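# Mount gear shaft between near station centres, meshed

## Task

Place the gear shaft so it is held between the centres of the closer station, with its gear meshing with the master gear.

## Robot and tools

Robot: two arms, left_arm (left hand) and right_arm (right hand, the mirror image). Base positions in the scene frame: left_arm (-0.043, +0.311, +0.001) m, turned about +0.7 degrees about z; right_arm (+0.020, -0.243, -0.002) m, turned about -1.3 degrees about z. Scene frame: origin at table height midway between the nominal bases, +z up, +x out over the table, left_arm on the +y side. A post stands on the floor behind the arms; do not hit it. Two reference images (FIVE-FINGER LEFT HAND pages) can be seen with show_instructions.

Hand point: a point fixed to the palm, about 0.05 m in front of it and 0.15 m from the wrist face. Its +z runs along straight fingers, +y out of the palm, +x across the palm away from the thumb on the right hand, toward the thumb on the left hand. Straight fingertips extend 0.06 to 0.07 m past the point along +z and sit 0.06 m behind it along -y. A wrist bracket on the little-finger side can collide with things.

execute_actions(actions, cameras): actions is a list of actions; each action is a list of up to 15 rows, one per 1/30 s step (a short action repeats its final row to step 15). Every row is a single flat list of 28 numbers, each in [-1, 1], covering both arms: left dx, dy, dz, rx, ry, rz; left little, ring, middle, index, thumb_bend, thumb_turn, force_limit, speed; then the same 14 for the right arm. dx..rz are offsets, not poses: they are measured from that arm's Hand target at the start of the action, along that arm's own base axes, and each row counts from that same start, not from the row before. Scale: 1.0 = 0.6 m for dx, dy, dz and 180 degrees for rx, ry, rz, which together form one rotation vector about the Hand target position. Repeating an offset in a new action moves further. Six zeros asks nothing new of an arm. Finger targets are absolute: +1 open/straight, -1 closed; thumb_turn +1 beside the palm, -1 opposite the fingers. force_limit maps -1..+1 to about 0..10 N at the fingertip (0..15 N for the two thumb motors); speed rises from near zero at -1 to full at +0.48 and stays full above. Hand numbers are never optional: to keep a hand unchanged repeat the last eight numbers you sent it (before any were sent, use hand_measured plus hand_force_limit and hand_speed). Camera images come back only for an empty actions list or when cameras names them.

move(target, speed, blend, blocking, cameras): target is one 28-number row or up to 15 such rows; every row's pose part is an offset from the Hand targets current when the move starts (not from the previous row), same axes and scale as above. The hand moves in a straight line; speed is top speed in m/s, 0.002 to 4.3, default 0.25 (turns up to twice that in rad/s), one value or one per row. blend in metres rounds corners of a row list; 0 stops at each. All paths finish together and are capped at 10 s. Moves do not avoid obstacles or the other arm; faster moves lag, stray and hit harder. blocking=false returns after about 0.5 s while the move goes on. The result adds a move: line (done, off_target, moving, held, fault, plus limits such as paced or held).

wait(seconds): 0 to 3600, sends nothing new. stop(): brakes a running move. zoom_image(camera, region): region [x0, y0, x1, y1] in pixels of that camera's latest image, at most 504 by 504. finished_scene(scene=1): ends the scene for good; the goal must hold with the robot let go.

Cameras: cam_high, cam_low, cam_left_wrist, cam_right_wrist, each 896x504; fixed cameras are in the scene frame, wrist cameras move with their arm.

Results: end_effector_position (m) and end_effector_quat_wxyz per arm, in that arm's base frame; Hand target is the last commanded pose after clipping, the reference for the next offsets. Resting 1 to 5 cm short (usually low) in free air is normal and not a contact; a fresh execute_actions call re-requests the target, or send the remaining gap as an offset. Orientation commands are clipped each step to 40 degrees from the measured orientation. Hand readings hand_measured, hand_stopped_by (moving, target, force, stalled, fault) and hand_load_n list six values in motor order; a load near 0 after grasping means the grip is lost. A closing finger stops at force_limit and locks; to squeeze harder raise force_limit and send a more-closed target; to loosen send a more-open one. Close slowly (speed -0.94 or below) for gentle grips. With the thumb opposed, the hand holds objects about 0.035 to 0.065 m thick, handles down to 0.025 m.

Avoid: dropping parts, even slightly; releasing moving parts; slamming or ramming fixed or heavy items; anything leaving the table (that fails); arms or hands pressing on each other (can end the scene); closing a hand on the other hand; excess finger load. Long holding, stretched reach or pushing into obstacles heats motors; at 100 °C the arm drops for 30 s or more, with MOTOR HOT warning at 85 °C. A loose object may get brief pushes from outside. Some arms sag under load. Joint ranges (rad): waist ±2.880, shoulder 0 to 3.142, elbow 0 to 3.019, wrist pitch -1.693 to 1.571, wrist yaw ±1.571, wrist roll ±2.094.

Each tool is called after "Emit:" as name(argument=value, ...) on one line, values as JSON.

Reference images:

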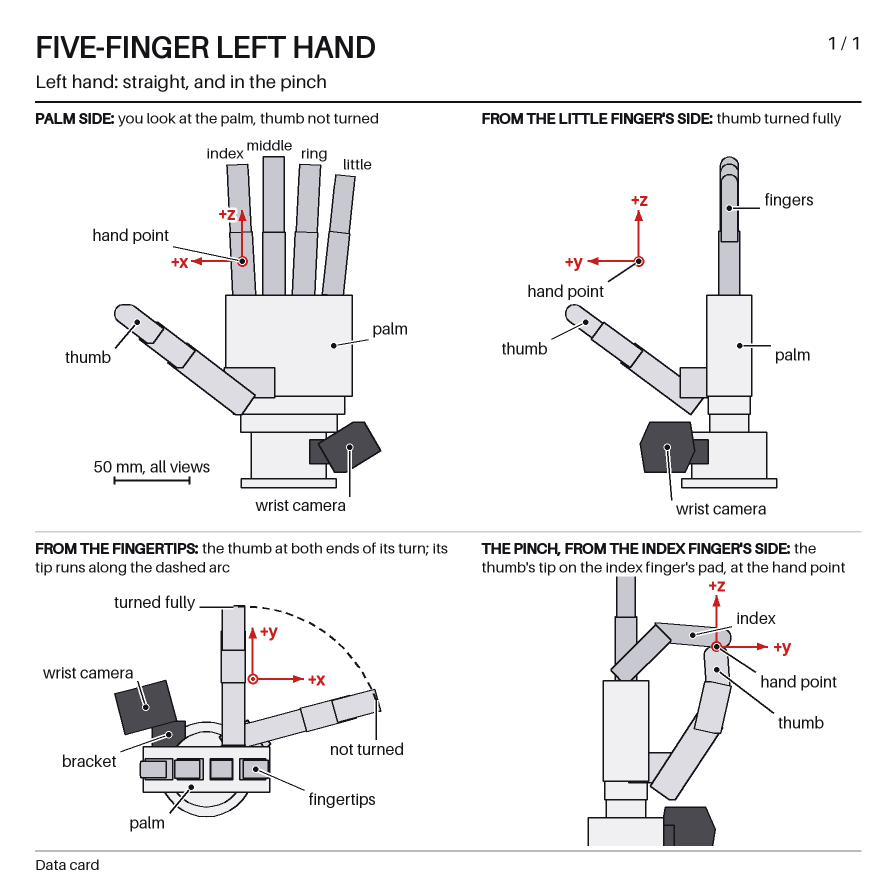

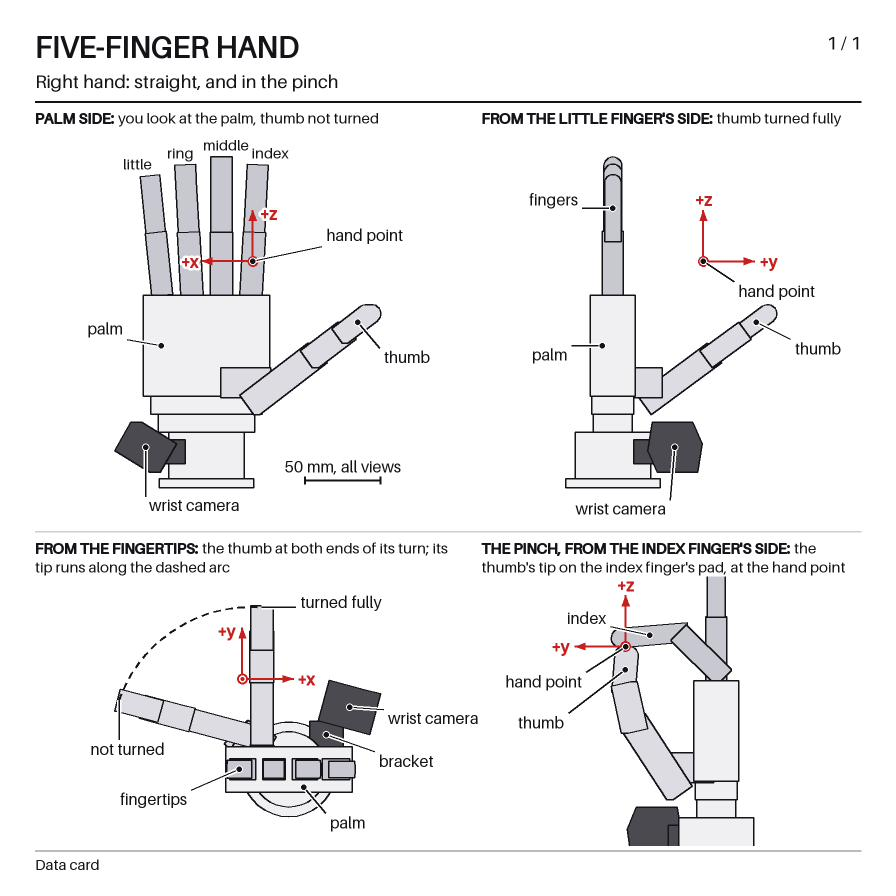

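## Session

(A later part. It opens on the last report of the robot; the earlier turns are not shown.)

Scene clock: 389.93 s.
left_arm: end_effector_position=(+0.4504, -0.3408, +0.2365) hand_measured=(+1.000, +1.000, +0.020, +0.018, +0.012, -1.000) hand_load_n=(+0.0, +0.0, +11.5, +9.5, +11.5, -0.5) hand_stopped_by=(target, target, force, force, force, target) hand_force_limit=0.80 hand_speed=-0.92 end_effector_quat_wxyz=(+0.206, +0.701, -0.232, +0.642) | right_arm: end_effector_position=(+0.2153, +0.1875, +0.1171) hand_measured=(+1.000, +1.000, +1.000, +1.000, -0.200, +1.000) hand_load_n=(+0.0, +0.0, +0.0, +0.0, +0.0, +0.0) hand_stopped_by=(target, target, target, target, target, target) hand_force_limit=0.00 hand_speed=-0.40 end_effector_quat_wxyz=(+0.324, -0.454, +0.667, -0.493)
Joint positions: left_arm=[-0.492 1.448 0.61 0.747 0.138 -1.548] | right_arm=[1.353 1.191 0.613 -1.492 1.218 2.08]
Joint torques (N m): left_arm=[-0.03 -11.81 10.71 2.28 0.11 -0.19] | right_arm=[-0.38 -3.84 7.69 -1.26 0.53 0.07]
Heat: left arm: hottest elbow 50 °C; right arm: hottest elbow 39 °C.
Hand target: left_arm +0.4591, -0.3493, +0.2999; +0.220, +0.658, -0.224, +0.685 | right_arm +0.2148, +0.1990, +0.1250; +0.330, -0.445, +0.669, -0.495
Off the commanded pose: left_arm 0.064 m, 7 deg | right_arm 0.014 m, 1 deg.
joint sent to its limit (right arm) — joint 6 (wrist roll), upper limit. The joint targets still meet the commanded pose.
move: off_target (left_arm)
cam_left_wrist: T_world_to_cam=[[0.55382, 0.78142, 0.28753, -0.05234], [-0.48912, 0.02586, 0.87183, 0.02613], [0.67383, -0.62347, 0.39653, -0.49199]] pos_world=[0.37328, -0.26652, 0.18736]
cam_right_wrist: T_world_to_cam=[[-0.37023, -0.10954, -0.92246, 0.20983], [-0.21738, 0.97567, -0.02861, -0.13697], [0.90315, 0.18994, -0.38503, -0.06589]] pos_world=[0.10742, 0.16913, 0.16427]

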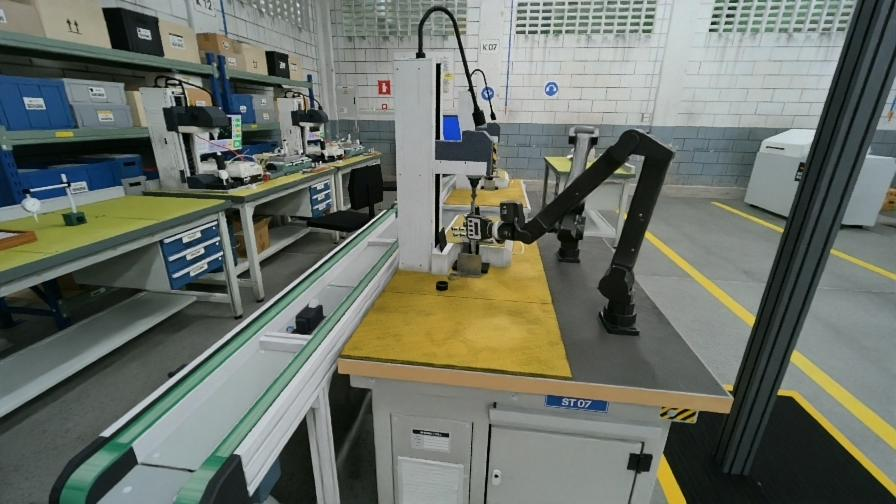

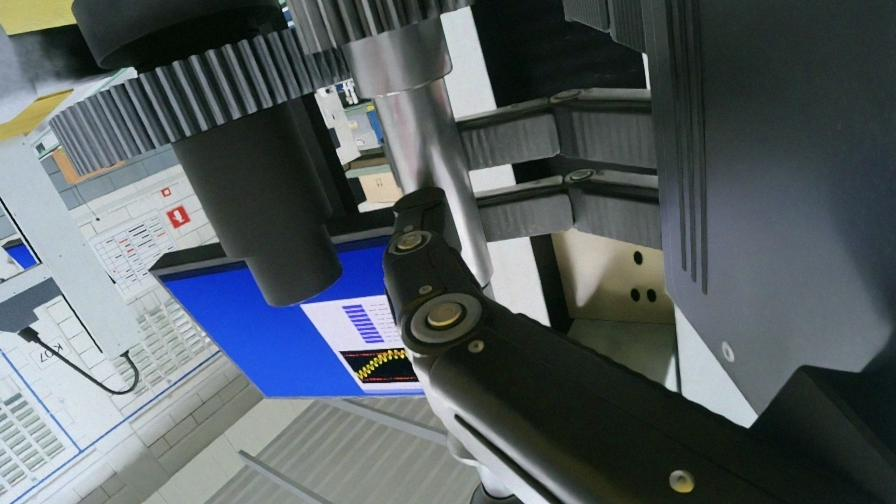

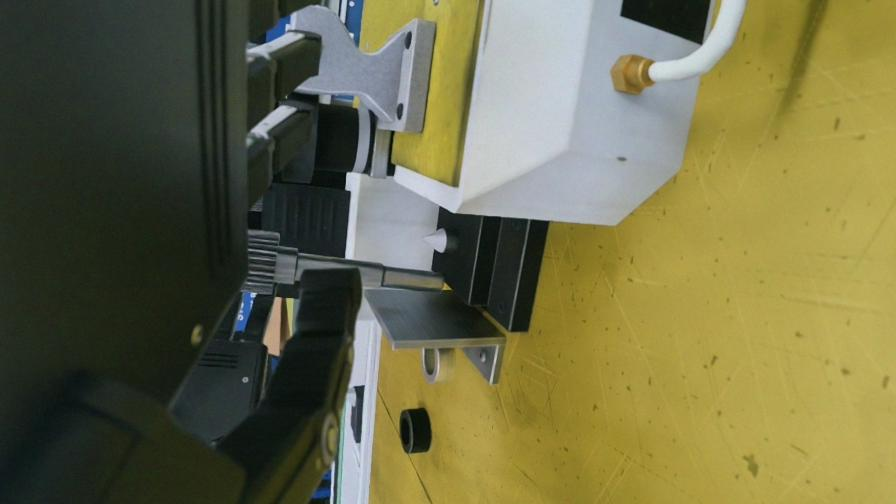

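Emit:
move(target=[-0.008,-0.013,-0.005,0,0,0,1,1,-0.2,-0.2,-0.15,-1,0.8,-0.92,0,0,0,0,0,0,1,1,1,1,-0.2,1,0,-0.4], speed=0.04, cameras=["cam_low","cam_left_wrist","cam_right_wrist"])

Emit:
zoom_image(camera="cam_low", region=[450, 170, 520, 270])

Emit:
zoom_image(camera="cam_right_wrist", region=[240, 190, 480, 300])

Emit:
zoom_image(camera="cam_left_wrist", region=[240, 0, 500, 160])

Scene clock: 394.33 s.
left_arm: end_effector_position=(+0.4511, -0.3421, +0.2363) hand_measured=(+1.000, +1.000, +0.020, +0.018, +0.012, -1.000) hand_load_n=(+0.5, +0.0, +11.5, +10.0, +11.0, -1.0) hand_stopped_by=(target, target, force, force, force, target) hand_force_limit=0.80 hand_speed=-0.92 end_effector_quat_wxyz=(+0.200, +0.702, -0.228, +0.644) | right_arm: end_effector_position=(+0.2153, +0.1875, +0.1171) hand_measured=(+1.000, +1.000, +1.000, +1.000, -0.200, +1.000) hand_load_n=(+0.0, +0.0, +0.0, +0.0, +0.0, +0.0) hand_stopped_by=(target, target, target, target, target, target) hand_force_limit=0.00 hand_speed=-0.40 end_effector_quat_wxyz=(+0.324, -0.454, +0.667, -0.493)
Joint positions: left_arm=[-0.502 1.448 0.61 0.747 0.113 -1.548] | right_arm=[1.353 1.191 0.613 -1.492 1.218 2.08]
Joint torques (N m): left_arm=[-1.2 -11.22 10.35 2.77 0.18 -0.15] | right_arm=[-0.21 -4.42 7.69 -1.33 0.52 0.06]
Heat: left arm: hottest elbow 50 °C; right arm: hottest elbow 39 °C.
Hand target: left_arm +0.4543, -0.3571, +0.2969; +0.220, +0.658, -0.224, +0.685 | right_arm +0.2148, +0.1990, +0.1250; +0.330, -0.445, +0.669, -0.495
Off the commanded pose: left_arm 0.063 m, 7 deg | right_arm 0.014 m, 1 deg.
joint sent to its limit (right arm) — joint 6 (wrist roll), upper limit. The joint targets still meet the commanded pose.
move: off_target (left_arm)
cam_left_wrist: T_world_to_cam=[[0.54175, 0.78903, 0.28972, -0.04412], [-0.49041, 0.01679, 0.87133, 0.02426], [0.68264, -0.61413, 0.39604, -0.49393]] pos_world=[0.37298, -0.26893, 0.18726]
cam_right_wrist: T_world_to_cam=[[-0.37023, -0.10954, -0.92246, 0.20983], [-0.21738, 0.97567, -0.02861, -0.13697], [0.90315, 0.18994, -0.38503, -0.06589]] pos_world=[0.10742, 0.16913, 0.16427]

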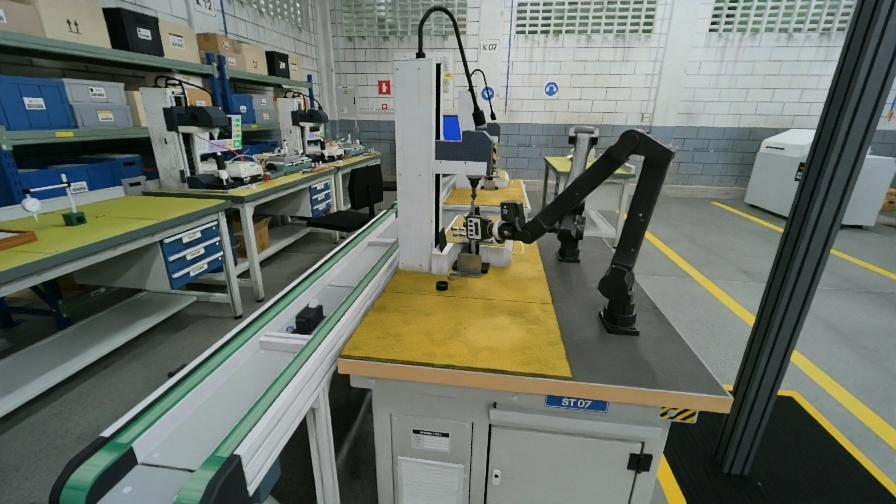

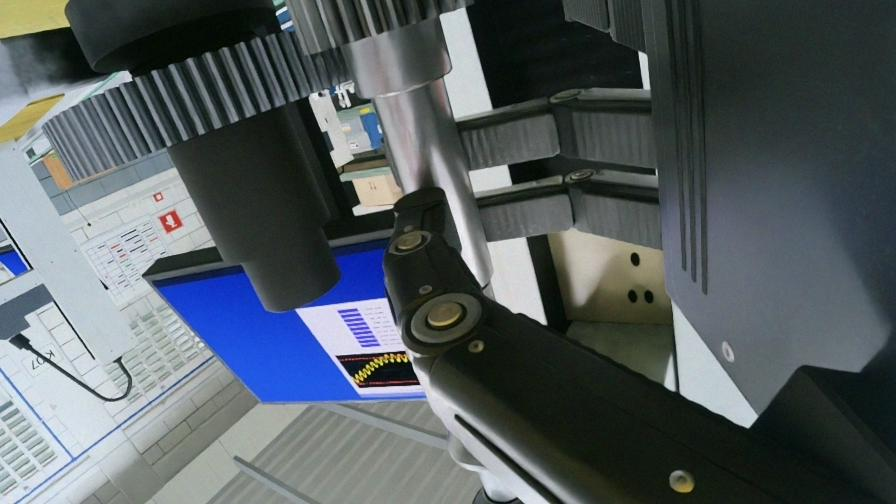

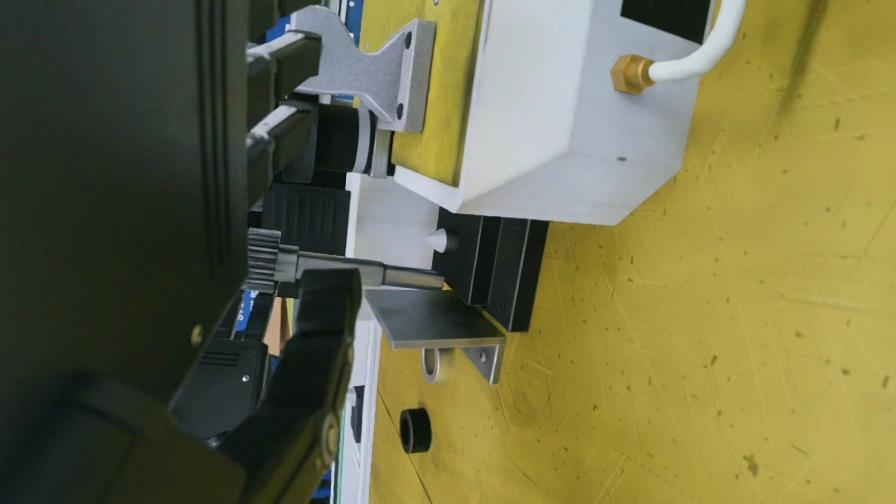

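Scaled by 5.040.

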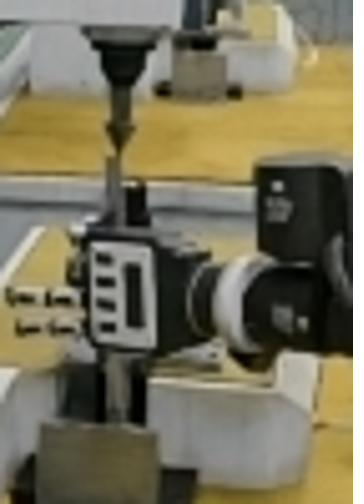

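Scaled by 2.100.

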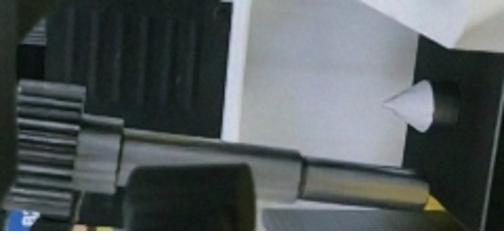

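Scaled by 1.938.

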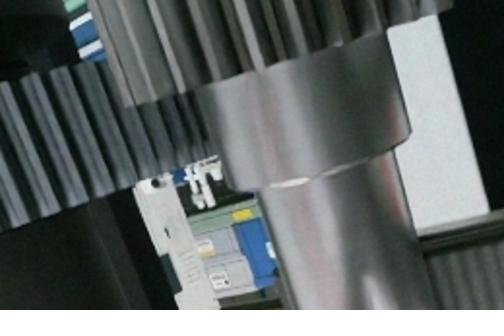

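Emit:
move(target=[-0.005,-0.008,0,0,0,0,1,1,-0.2,-0.2,-0.15,-1,0.8,-0.92,0,0,0,0,0,0,1,1,1,1,-0.2,1,0,-0.4], speed=0.04, cameras=["cam_low","cam_left_wrist","cam_right_wrist"])

Emit:
zoom_image(camera="cam_low", region=[450, 170, 520, 270])

Emit:
zoom_image(camera="cam_right_wrist", region=[240, 190, 480, 300])

Emit:
zoom_image(camera="cam_left_wrist", region=[240, 0, 500, 160])

Scene clock: 400.77 s.
left_arm: end_effector_position=(+0.4516, -0.3431, +0.2361) hand_measured=(+1.000, +1.000, +0.020, +0.018, +0.012, -1.000) hand_load_n=(+0.5, +0.0, +11.0, +10.5, +11.0, -0.5) hand_stopped_by=(target, target, force, force, force, target) hand_force_limit=0.80 hand_speed=-0.92 end_effector_quat_wxyz=(+0.196, +0.703, -0.225, +0.645) | right_arm: end_effector_position=(+0.2153, +0.1875, +0.1171) hand_measured=(+1.000, +1.000, +1.000, +1.000, -0.200, +1.000) hand_load_n=(+0.0, -0.5, +0.0, +0.0, +0.0, +0.0) hand_stopped_by=(target, target, target, target, target, target) hand_force_limit=0.00 hand_speed=-0.40 end_effector_quat_wxyz=(+0.324, -0.454, +0.667, -0.493)
Joint positions: left_arm=[-0.509 1.448 0.61 0.747 0.095 -1.548] | right_arm=[1.353 1.191 0.613 -1.492 1.218 2.08]
Joint torques (N m): left_arm=[-1.73 -11.69 10.26 2.73 0.29 -0.15] | right_arm=[-0.15 -4.37 7.82 -1.31 0.52 0.06]
Heat: left arm: hottest elbow 49 °C; right arm: hottest elbow 39 °C.
Hand target: left_arm +0.4514, -0.3618, +0.2969; +0.220, +0.658, -0.224, +0.685 | right_arm +0.2148, +0.1990, +0.1250; +0.330, -0.445, +0.669, -0.495
Off the commanded pose: left_arm 0.064 m, 7 deg | right_arm 0.014 m, 1 deg.
joint sent to its limit (right arm) — joint 6 (wrist roll), upper limit. The joint targets still meet the commanded pose.
move: off_target (left_arm)
cam_left_wrist: T_world_to_cam=[[0.53276, 0.79456, 0.29128, -0.03802], [-0.4912, 0.01005, 0.87099, 0.02276], [0.68913, -0.6071, 0.39564, -0.49517]] pos_world=[0.37268, -0.27064, 0.18716]
cam_right_wrist: T_world_to_cam=[[-0.37023, -0.10954, -0.92246, 0.20983], [-0.21738, 0.97567, -0.02861, -0.13697], [0.90315, 0.18994, -0.38503, -0.06589]] pos_world=[0.10742, 0.16913, 0.16427]

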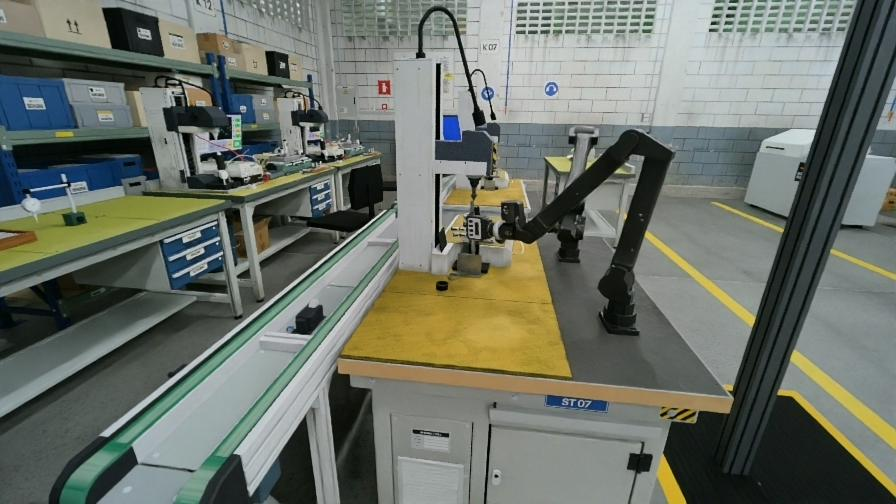

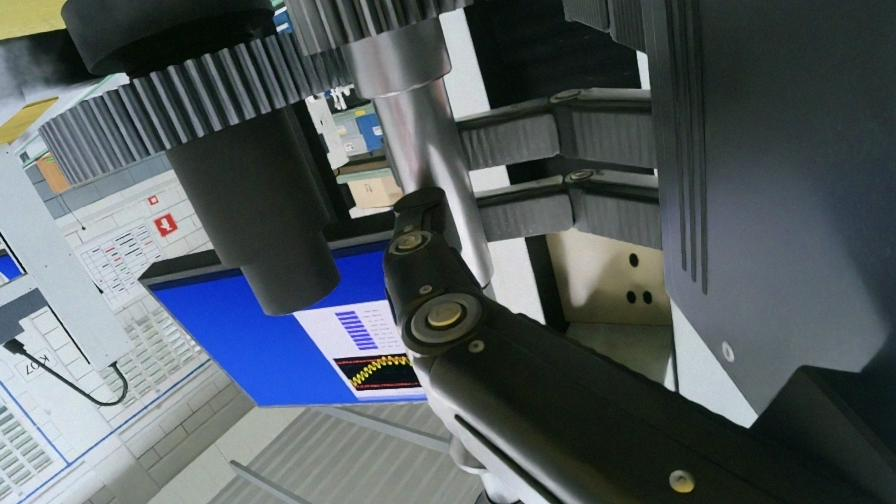

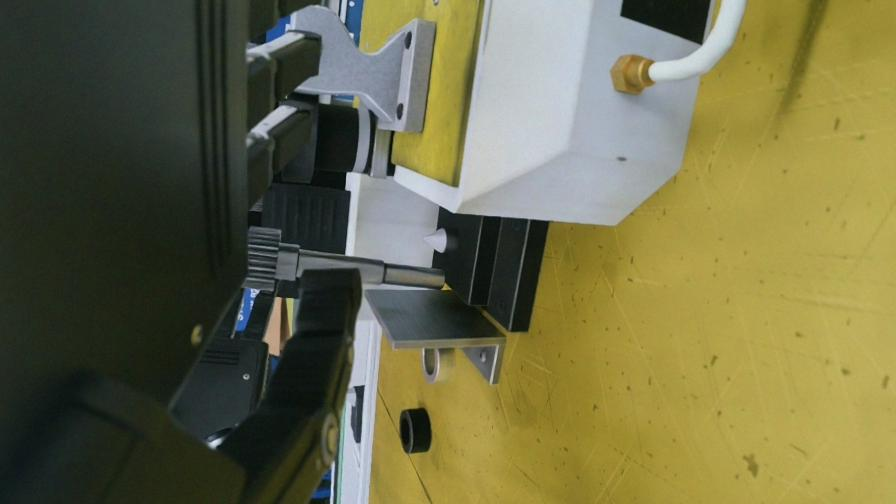

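Scaled by 5.040.

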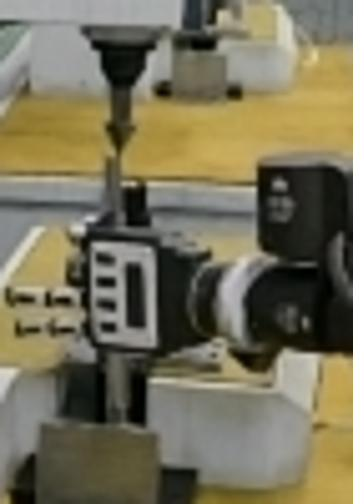

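Scaled by 2.100.

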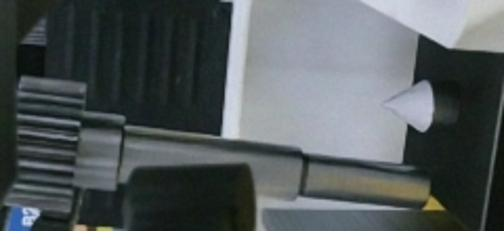

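Scaled by 1.938.

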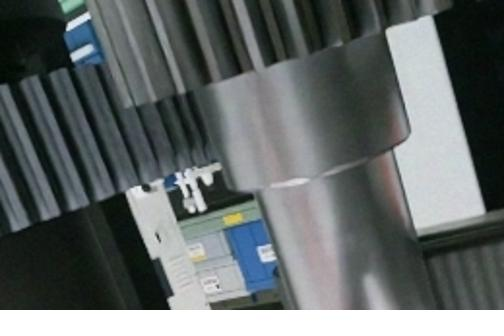

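Emit:
execute_actions(actions=[])

Emit:
zoom_image(camera="cam_high", region=[340, 270, 540, 420])

Scene clock: 406.83 s.
left_arm: end_effector_position=(+0.4516, -0.3431, +0.2361) hand_measured=(+1.000, +1.000, +0.020, +0.018, +0.012, -1.000) hand_load_n=(+0.0, +0.0, +11.5, +10.5, +11.0, -0.5) hand_stopped_by=(target, target, force, force, force, target) hand_force_limit=0.80 hand_speed=-0.92 end_effector_quat_wxyz=(+0.196, +0.703, -0.225, +0.645) | right_arm: end_effector_position=(+0.2153, +0.1875, +0.1171) hand_measured=(+1.000, +1.000, +1.000, +1.000, -0.200, +1.000) hand_load_n=(+0.0, +0.0, +0.0, +0.0, +0.0, +0.0) hand_stopped_by=(target, target, target, target, target, target) hand_force_limit=0.00 hand_speed=-0.40 end_effector_quat_wxyz=(+0.324, -0.454, +0.667, -0.493)
Joint positions: left_arm=[-0.509 1.448 0.61 0.747 0.095 -1.548] | right_arm=[1.353 1.191 0.613 -1.492 1.218 2.08]
Joint velocities: within noise
Joint torques (N m): left_arm=[-1.55 -11.52 10.28 2.69 0.32 -0.19] | right_arm=[-0.09 -4.31 7.61 -1.25 0.53 0.06]
Motor temperatures (°C): left_arm=[30 33 49 33 32 30] | right_arm=[35 34 39 30 30 30]
Heat: left arm: hottest elbow 49 °C; right arm: hottest elbow 39 °C.
Hand target: left_arm +0.4514, -0.3618, +0.2969; +0.220, +0.658, -0.224, +0.685 | right_arm +0.2148, +0.1990, +0.1250; +0.330, -0.445, +0.669, -0.495
Off the commanded pose: left_arm 0.064 m, 7 deg | right_arm 0.014 m, 1 deg.
camera_calibration:
cam_left_wrist: T_world_to_cam=[[0.53276, 0.79456, 0.29128, -0.03802], [-0.4912, 0.01005, 0.87099, 0.02276], [0.68913, -0.6071, 0.39564, -0.49517]] pos_world=[0.37268, -0.27064, 0.18716]
cam_right_wrist: T_world_to_cam=[[-0.37023, -0.10954, -0.92246, 0.20983], [-0.21738, 0.97567, -0.02861, -0.13697], [0.90315, 0.18994, -0.38503, -0.06589]] pos_world=[0.10742, 0.16913, 0.16427]

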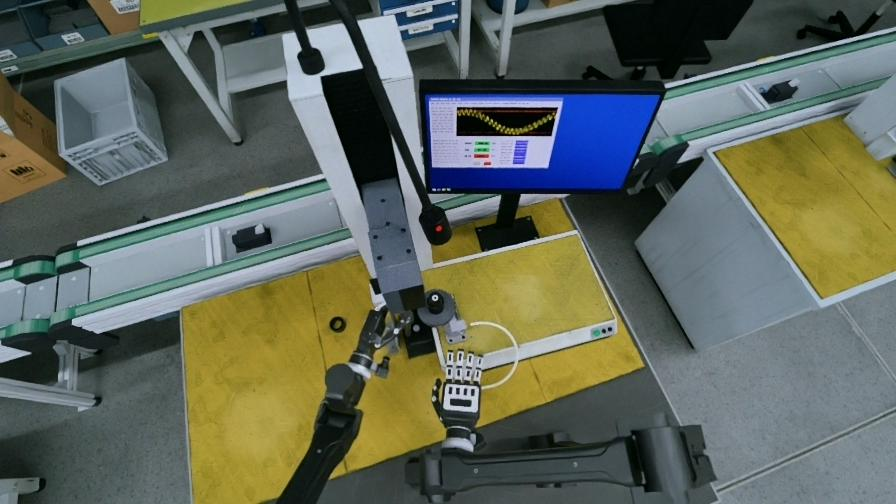

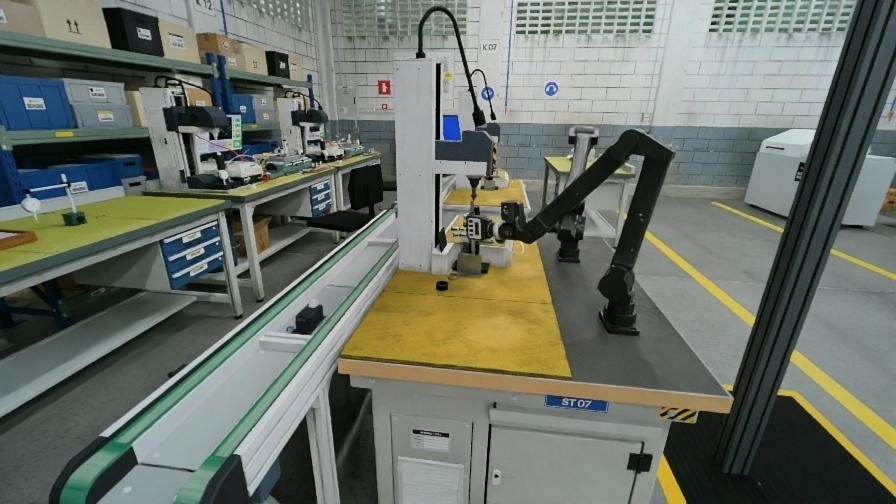

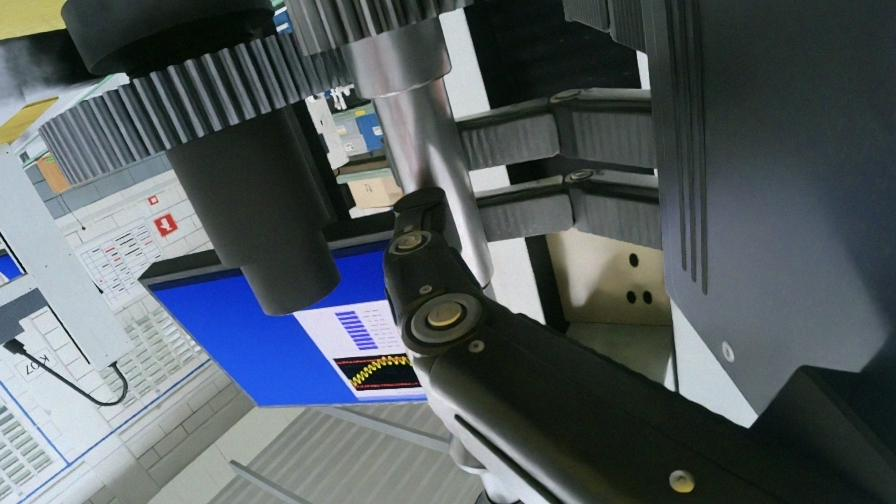

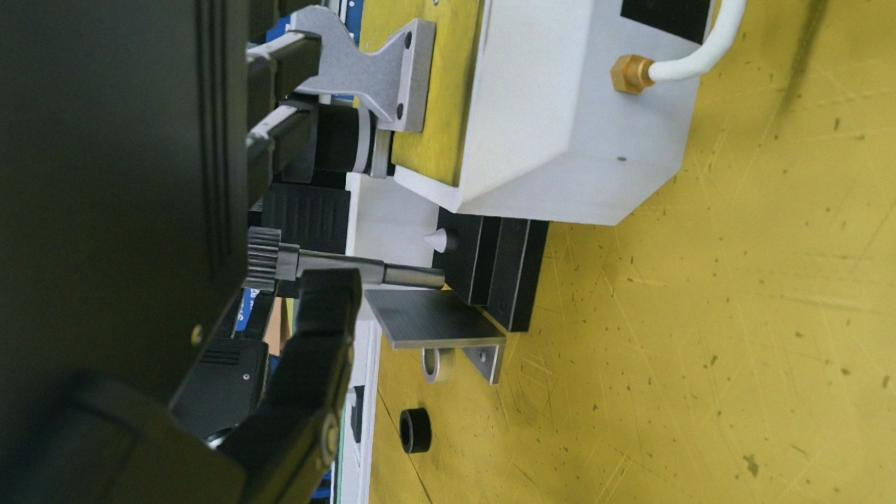

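Scaled by 2.520.

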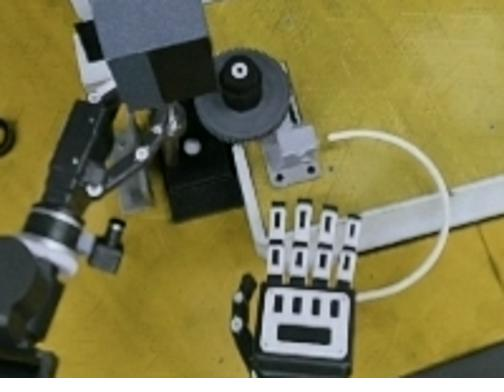

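Emit:
move(target=[[0,0,-0.02,0,0,0,1,1,-0.2,-0.2,-0.15,-1,0.8,-0.92,0,0,0,0,0,0,1,1,1,1,-0.2,1,0,-0.4],[0.006,0.004,-0.02,0,0,0,1,1,-0.2,-0.2,-0.15,-1,0.8,-0.92,0,0,0,0,0,0,1,1,1,1,-0.2,1,0,-0.4]], speed=0.04, cameras=["cam_low","cam_left_wrist","cam_right_wrist","cam_high"])

Emit:
zoom_image(camera="cam_low", region=[450, 170, 520, 270])

Emit:
zoom_image(camera="cam_right_wrist", region=[240, 190, 480, 300])

Emit:
zoom_image(camera="cam_high", region=[390, 290, 470, 350])

Scene clock: 415.50 s.
left_arm: end_effector_position=(+0.4445, -0.3529, +0.2319) hand_measured=(+1.000, +1.000, +0.020, +0.018, +0.012, -1.000) hand_load_n=(+0.0, +0.0, +11.0, +9.5, +11.5, -0.5) hand_stopped_by=(target, target, force, force, force, target) hand_force_limit=0.80 hand_speed=-0.92 end_effector_quat_wxyz=(+0.205, +0.702, -0.235, +0.640) | right_arm: end_effector_position=(+0.2153, +0.1875, +0.1171) hand_measured=(+1.000, +1.000, +1.000, +1.000, -0.200, +1.000) hand_load_n=(+0.0, +0.0, +0.0, +0.0, +0.0, -0.5) hand_stopped_by=(target, target, target, target, target, target) hand_force_limit=0.00 hand_speed=-0.40 end_effector_quat_wxyz=(+0.324, -0.454, +0.667, -0.493)
Joint positions: left_arm=[-0.527 1.457 0.61 0.75 0.105 -1.548] | right_arm=[1.353 1.191 0.613 -1.492 1.218 2.08]
Joint torques (N m): left_arm=[0.44 -9.82 9.77 4.11 0.25 -0.17] | right_arm=[-0.26 -4.37 7.75 -1.35 0.54 0.04]
Heat: left arm: hottest elbow 48 °C; right arm: hottest elbow 39 °C.
Hand target: left_arm +0.4550, -0.3594, +0.2848; +0.220, +0.658, -0.224, +0.685 | right_arm +0.2148, +0.1990, +0.1250; +0.330, -0.445, +0.669, -0.495
Off the commanded pose: left_arm 0.054 m, 8 deg | right_arm 0.014 m, 1 deg.
joint sent to its limit (right arm) — joint 6 (wrist roll), upper limit. The joint targets still meet the commanded pose.
move: off_target (left_arm)
cam_left_wrist: T_world_to_cam=[[0.55703, 0.77831, 0.28975, -0.04137], [-0.48542, 0.02204, 0.874, 0.02403], [0.67385, -0.6275, 0.39009, -0.49369]] pos_world=[0.36739, -0.27812, 0.18357]
cam_right_wrist: T_world_to_cam=[[-0.37023, -0.10954, -0.92246, 0.20983], [-0.21738, 0.97567, -0.02861, -0.13697], [0.90315, 0.18994, -0.38503, -0.06589]] pos_world=[0.10742, 0.16913, 0.16427]

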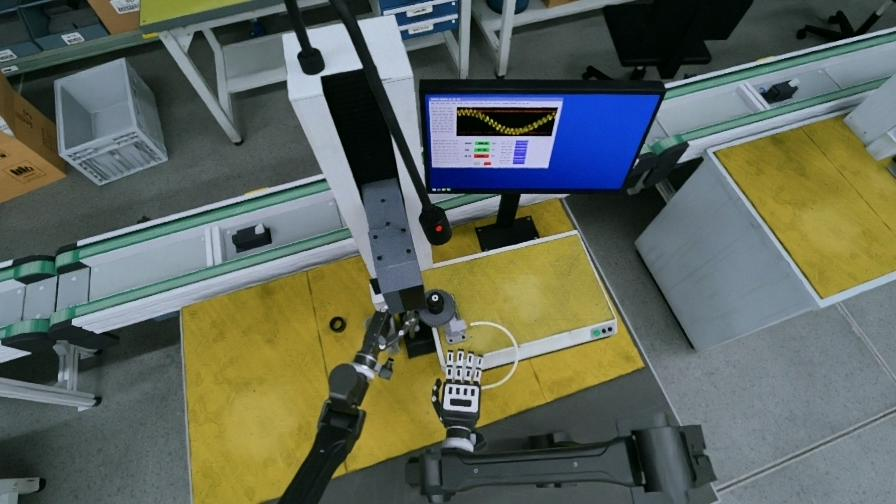

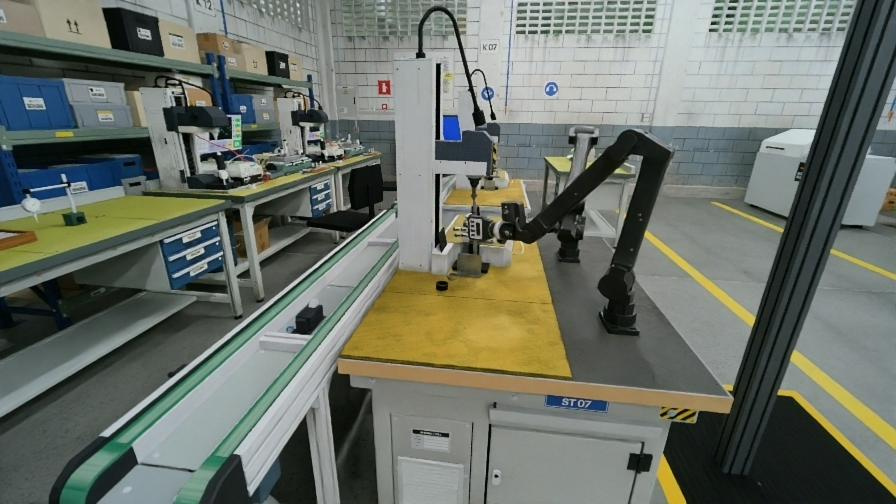

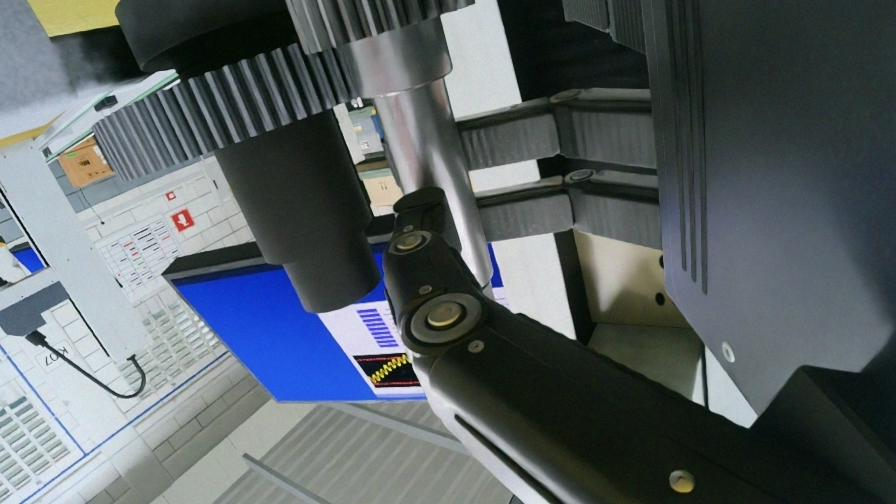

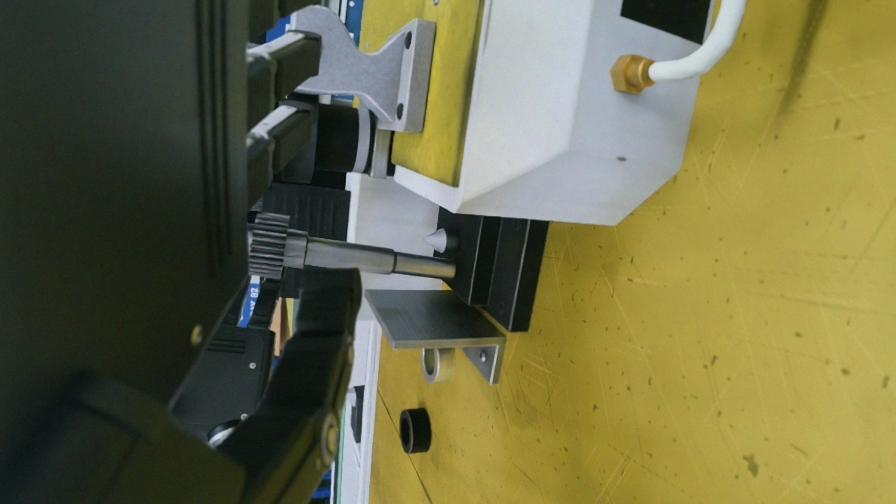

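Scaled by 5.040.

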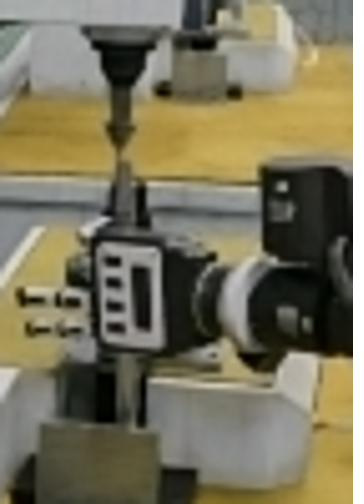

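Scaled by 2.100.

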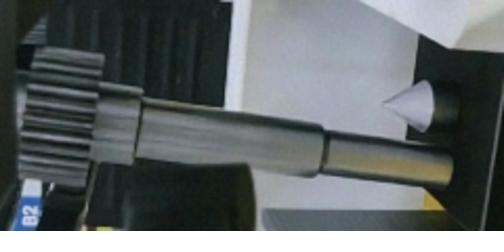

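Scaled by 6.300.

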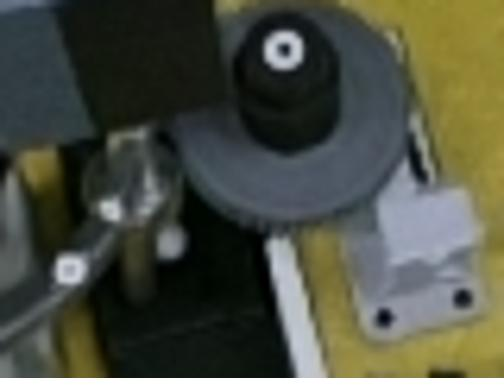

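Emit:
move(target=[0.006,0.011,0,0,0,0,1,1,-0.2,-0.2,-0.15,-1,0.8,-0.92,0,0,0,0,0,0,1,1,1,1,-0.2,1,0,-0.4], speed=0.04, cameras=["cam_low","cam_left_wrist","cam_right_wrist","cam_high"])

Emit:
zoom_image(camera="cam_low", region=[450, 170, 520, 270])

Emit:
zoom_image(camera="cam_right_wrist", region=[240, 190, 480, 300])

Emit:
zoom_image(camera="cam_high", region=[390, 290, 470, 350])

Scene clock: 420.00 s.
left_arm: end_effector_position=(+0.4462, -0.3491, +0.2319) hand_measured=(+1.000, +1.000, +0.020, +0.018, +0.012, -1.000) hand_load_n=(+0.0, +0.0, +11.5, +10.0, +11.5, -1.0) hand_stopped_by=(target, target, force, force, force, target) hand_force_limit=0.80 hand_speed=-0.92 end_effector_quat_wxyz=(+0.207, +0.702, -0.236, +0.639) | right_arm: end_effector_position=(+0.2153, +0.1875, +0.1171) hand_measured=(+1.000, +1.000, +1.000, +1.000, -0.200, +1.000) hand_load_n=(+0.0, +0.0, +0.0, +0.0, +0.0, +0.0) hand_stopped_by=(target, target, target, target, target, target) hand_force_limit=0.00 hand_speed=-0.40 end_effector_quat_wxyz=(+0.324, -0.454, +0.667, -0.493)
Joint positions: left_arm=[-0.513 1.457 0.61 0.75 0.124 -1.547] | right_arm=[1.353 1.191 0.613 -1.492 1.218 2.08]
Joint torques (N m): left_arm=[0.62 -9.64 9.74 4.21 0.28 -0.17] | right_arm=[-0.32 -4.19 7.6 -1.31 0.53 0.06]
Heat: left arm: hottest elbow 48 °C; right arm: hottest elbow 39 °C.
Hand target: left_arm +0.4586, -0.3528, +0.2848; +0.220, +0.658, -0.224, +0.685 | right_arm +0.2148, +0.1990, +0.1250; +0.330, -0.445, +0.669, -0.495
Off the commanded pose: left_arm 0.054 m, 8 deg | right_arm 0.014 m, 1 deg.
joint sent to its limit (right arm) — joint 6 (wrist roll), upper limit. The joint targets still meet the commanded pose.
move: off_target (left_arm)
cam_left_wrist: T_world_to_cam=[[0.56067, 0.77576, 0.28956, -0.04782], [-0.48536, 0.02457, 0.87397, 0.02564], [0.67087, -0.63055, 0.3903, -0.49225]] pos_world=[0.36949, -0.27392, 0.18357]
cam_right_wrist: T_world_to_cam=[[-0.37023, -0.10954, -0.92246, 0.20983], [-0.21738, 0.97567, -0.02861, -0.13697], [0.90315, 0.18994, -0.38503, -0.06589]] pos_world=[0.10742, 0.16913, 0.16427]

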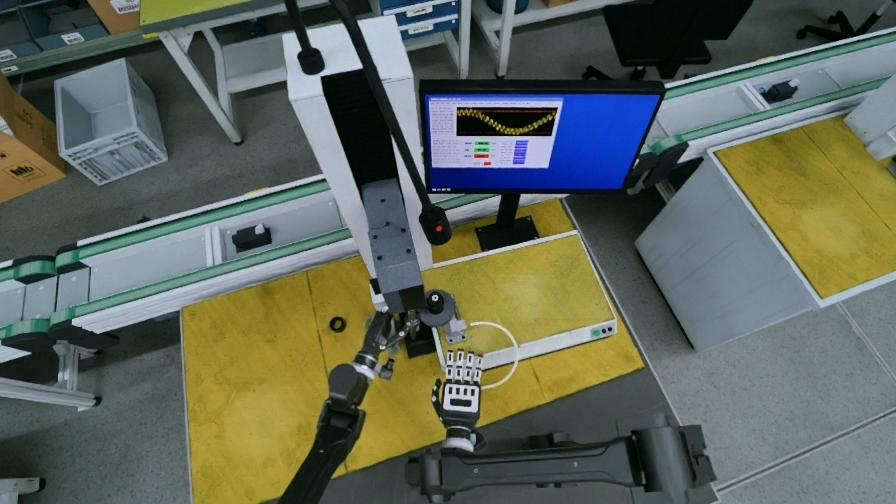

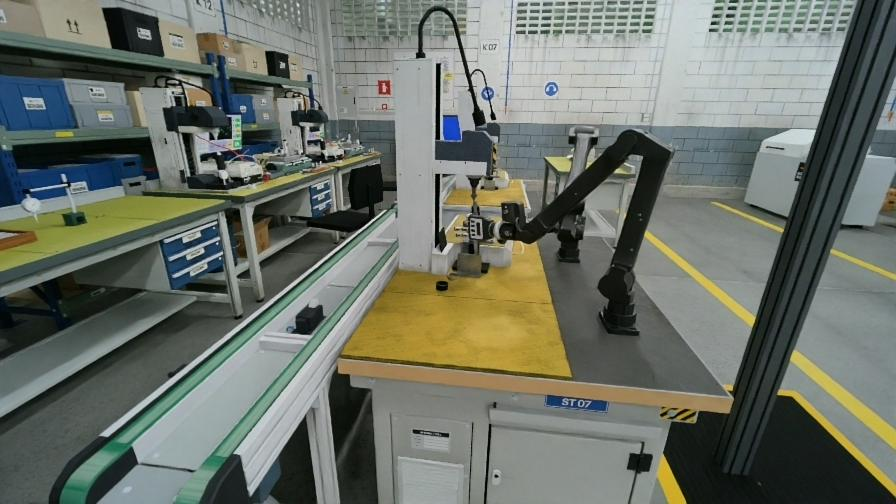

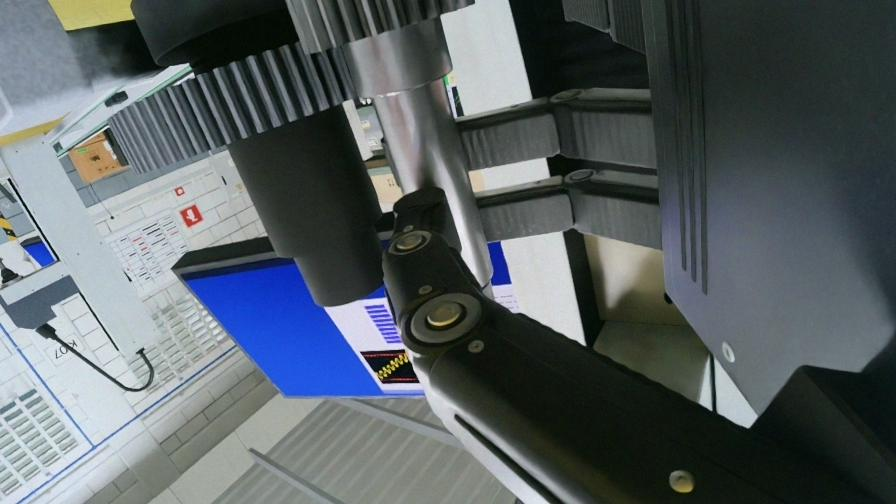

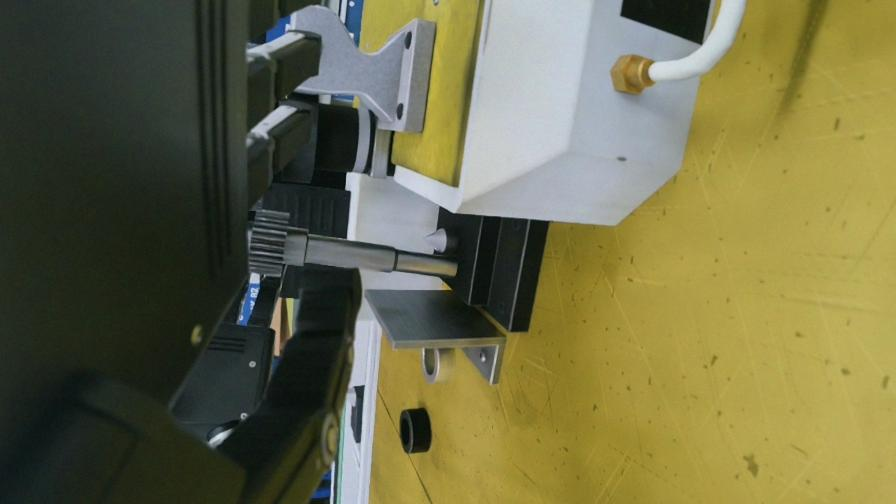

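Scaled by 5.040.

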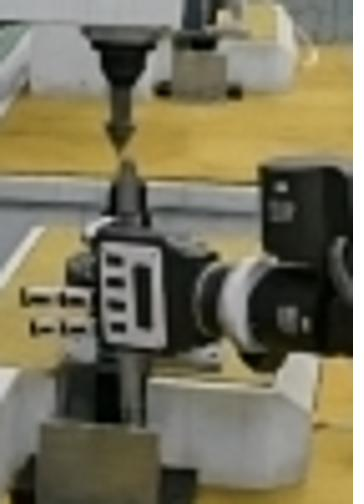

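Scaled by 2.100.

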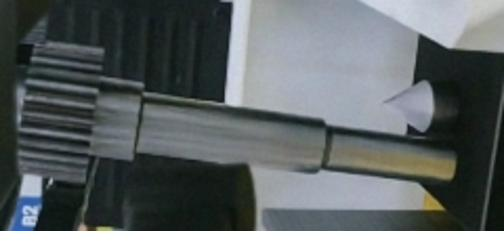

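Scaled by 6.300.

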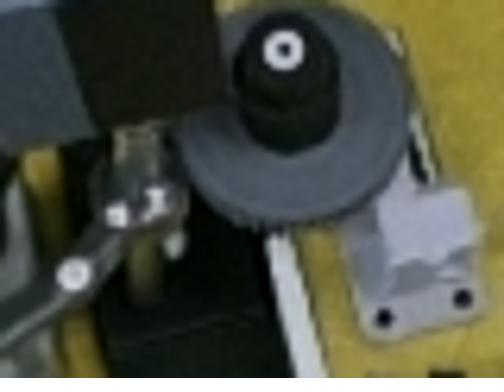

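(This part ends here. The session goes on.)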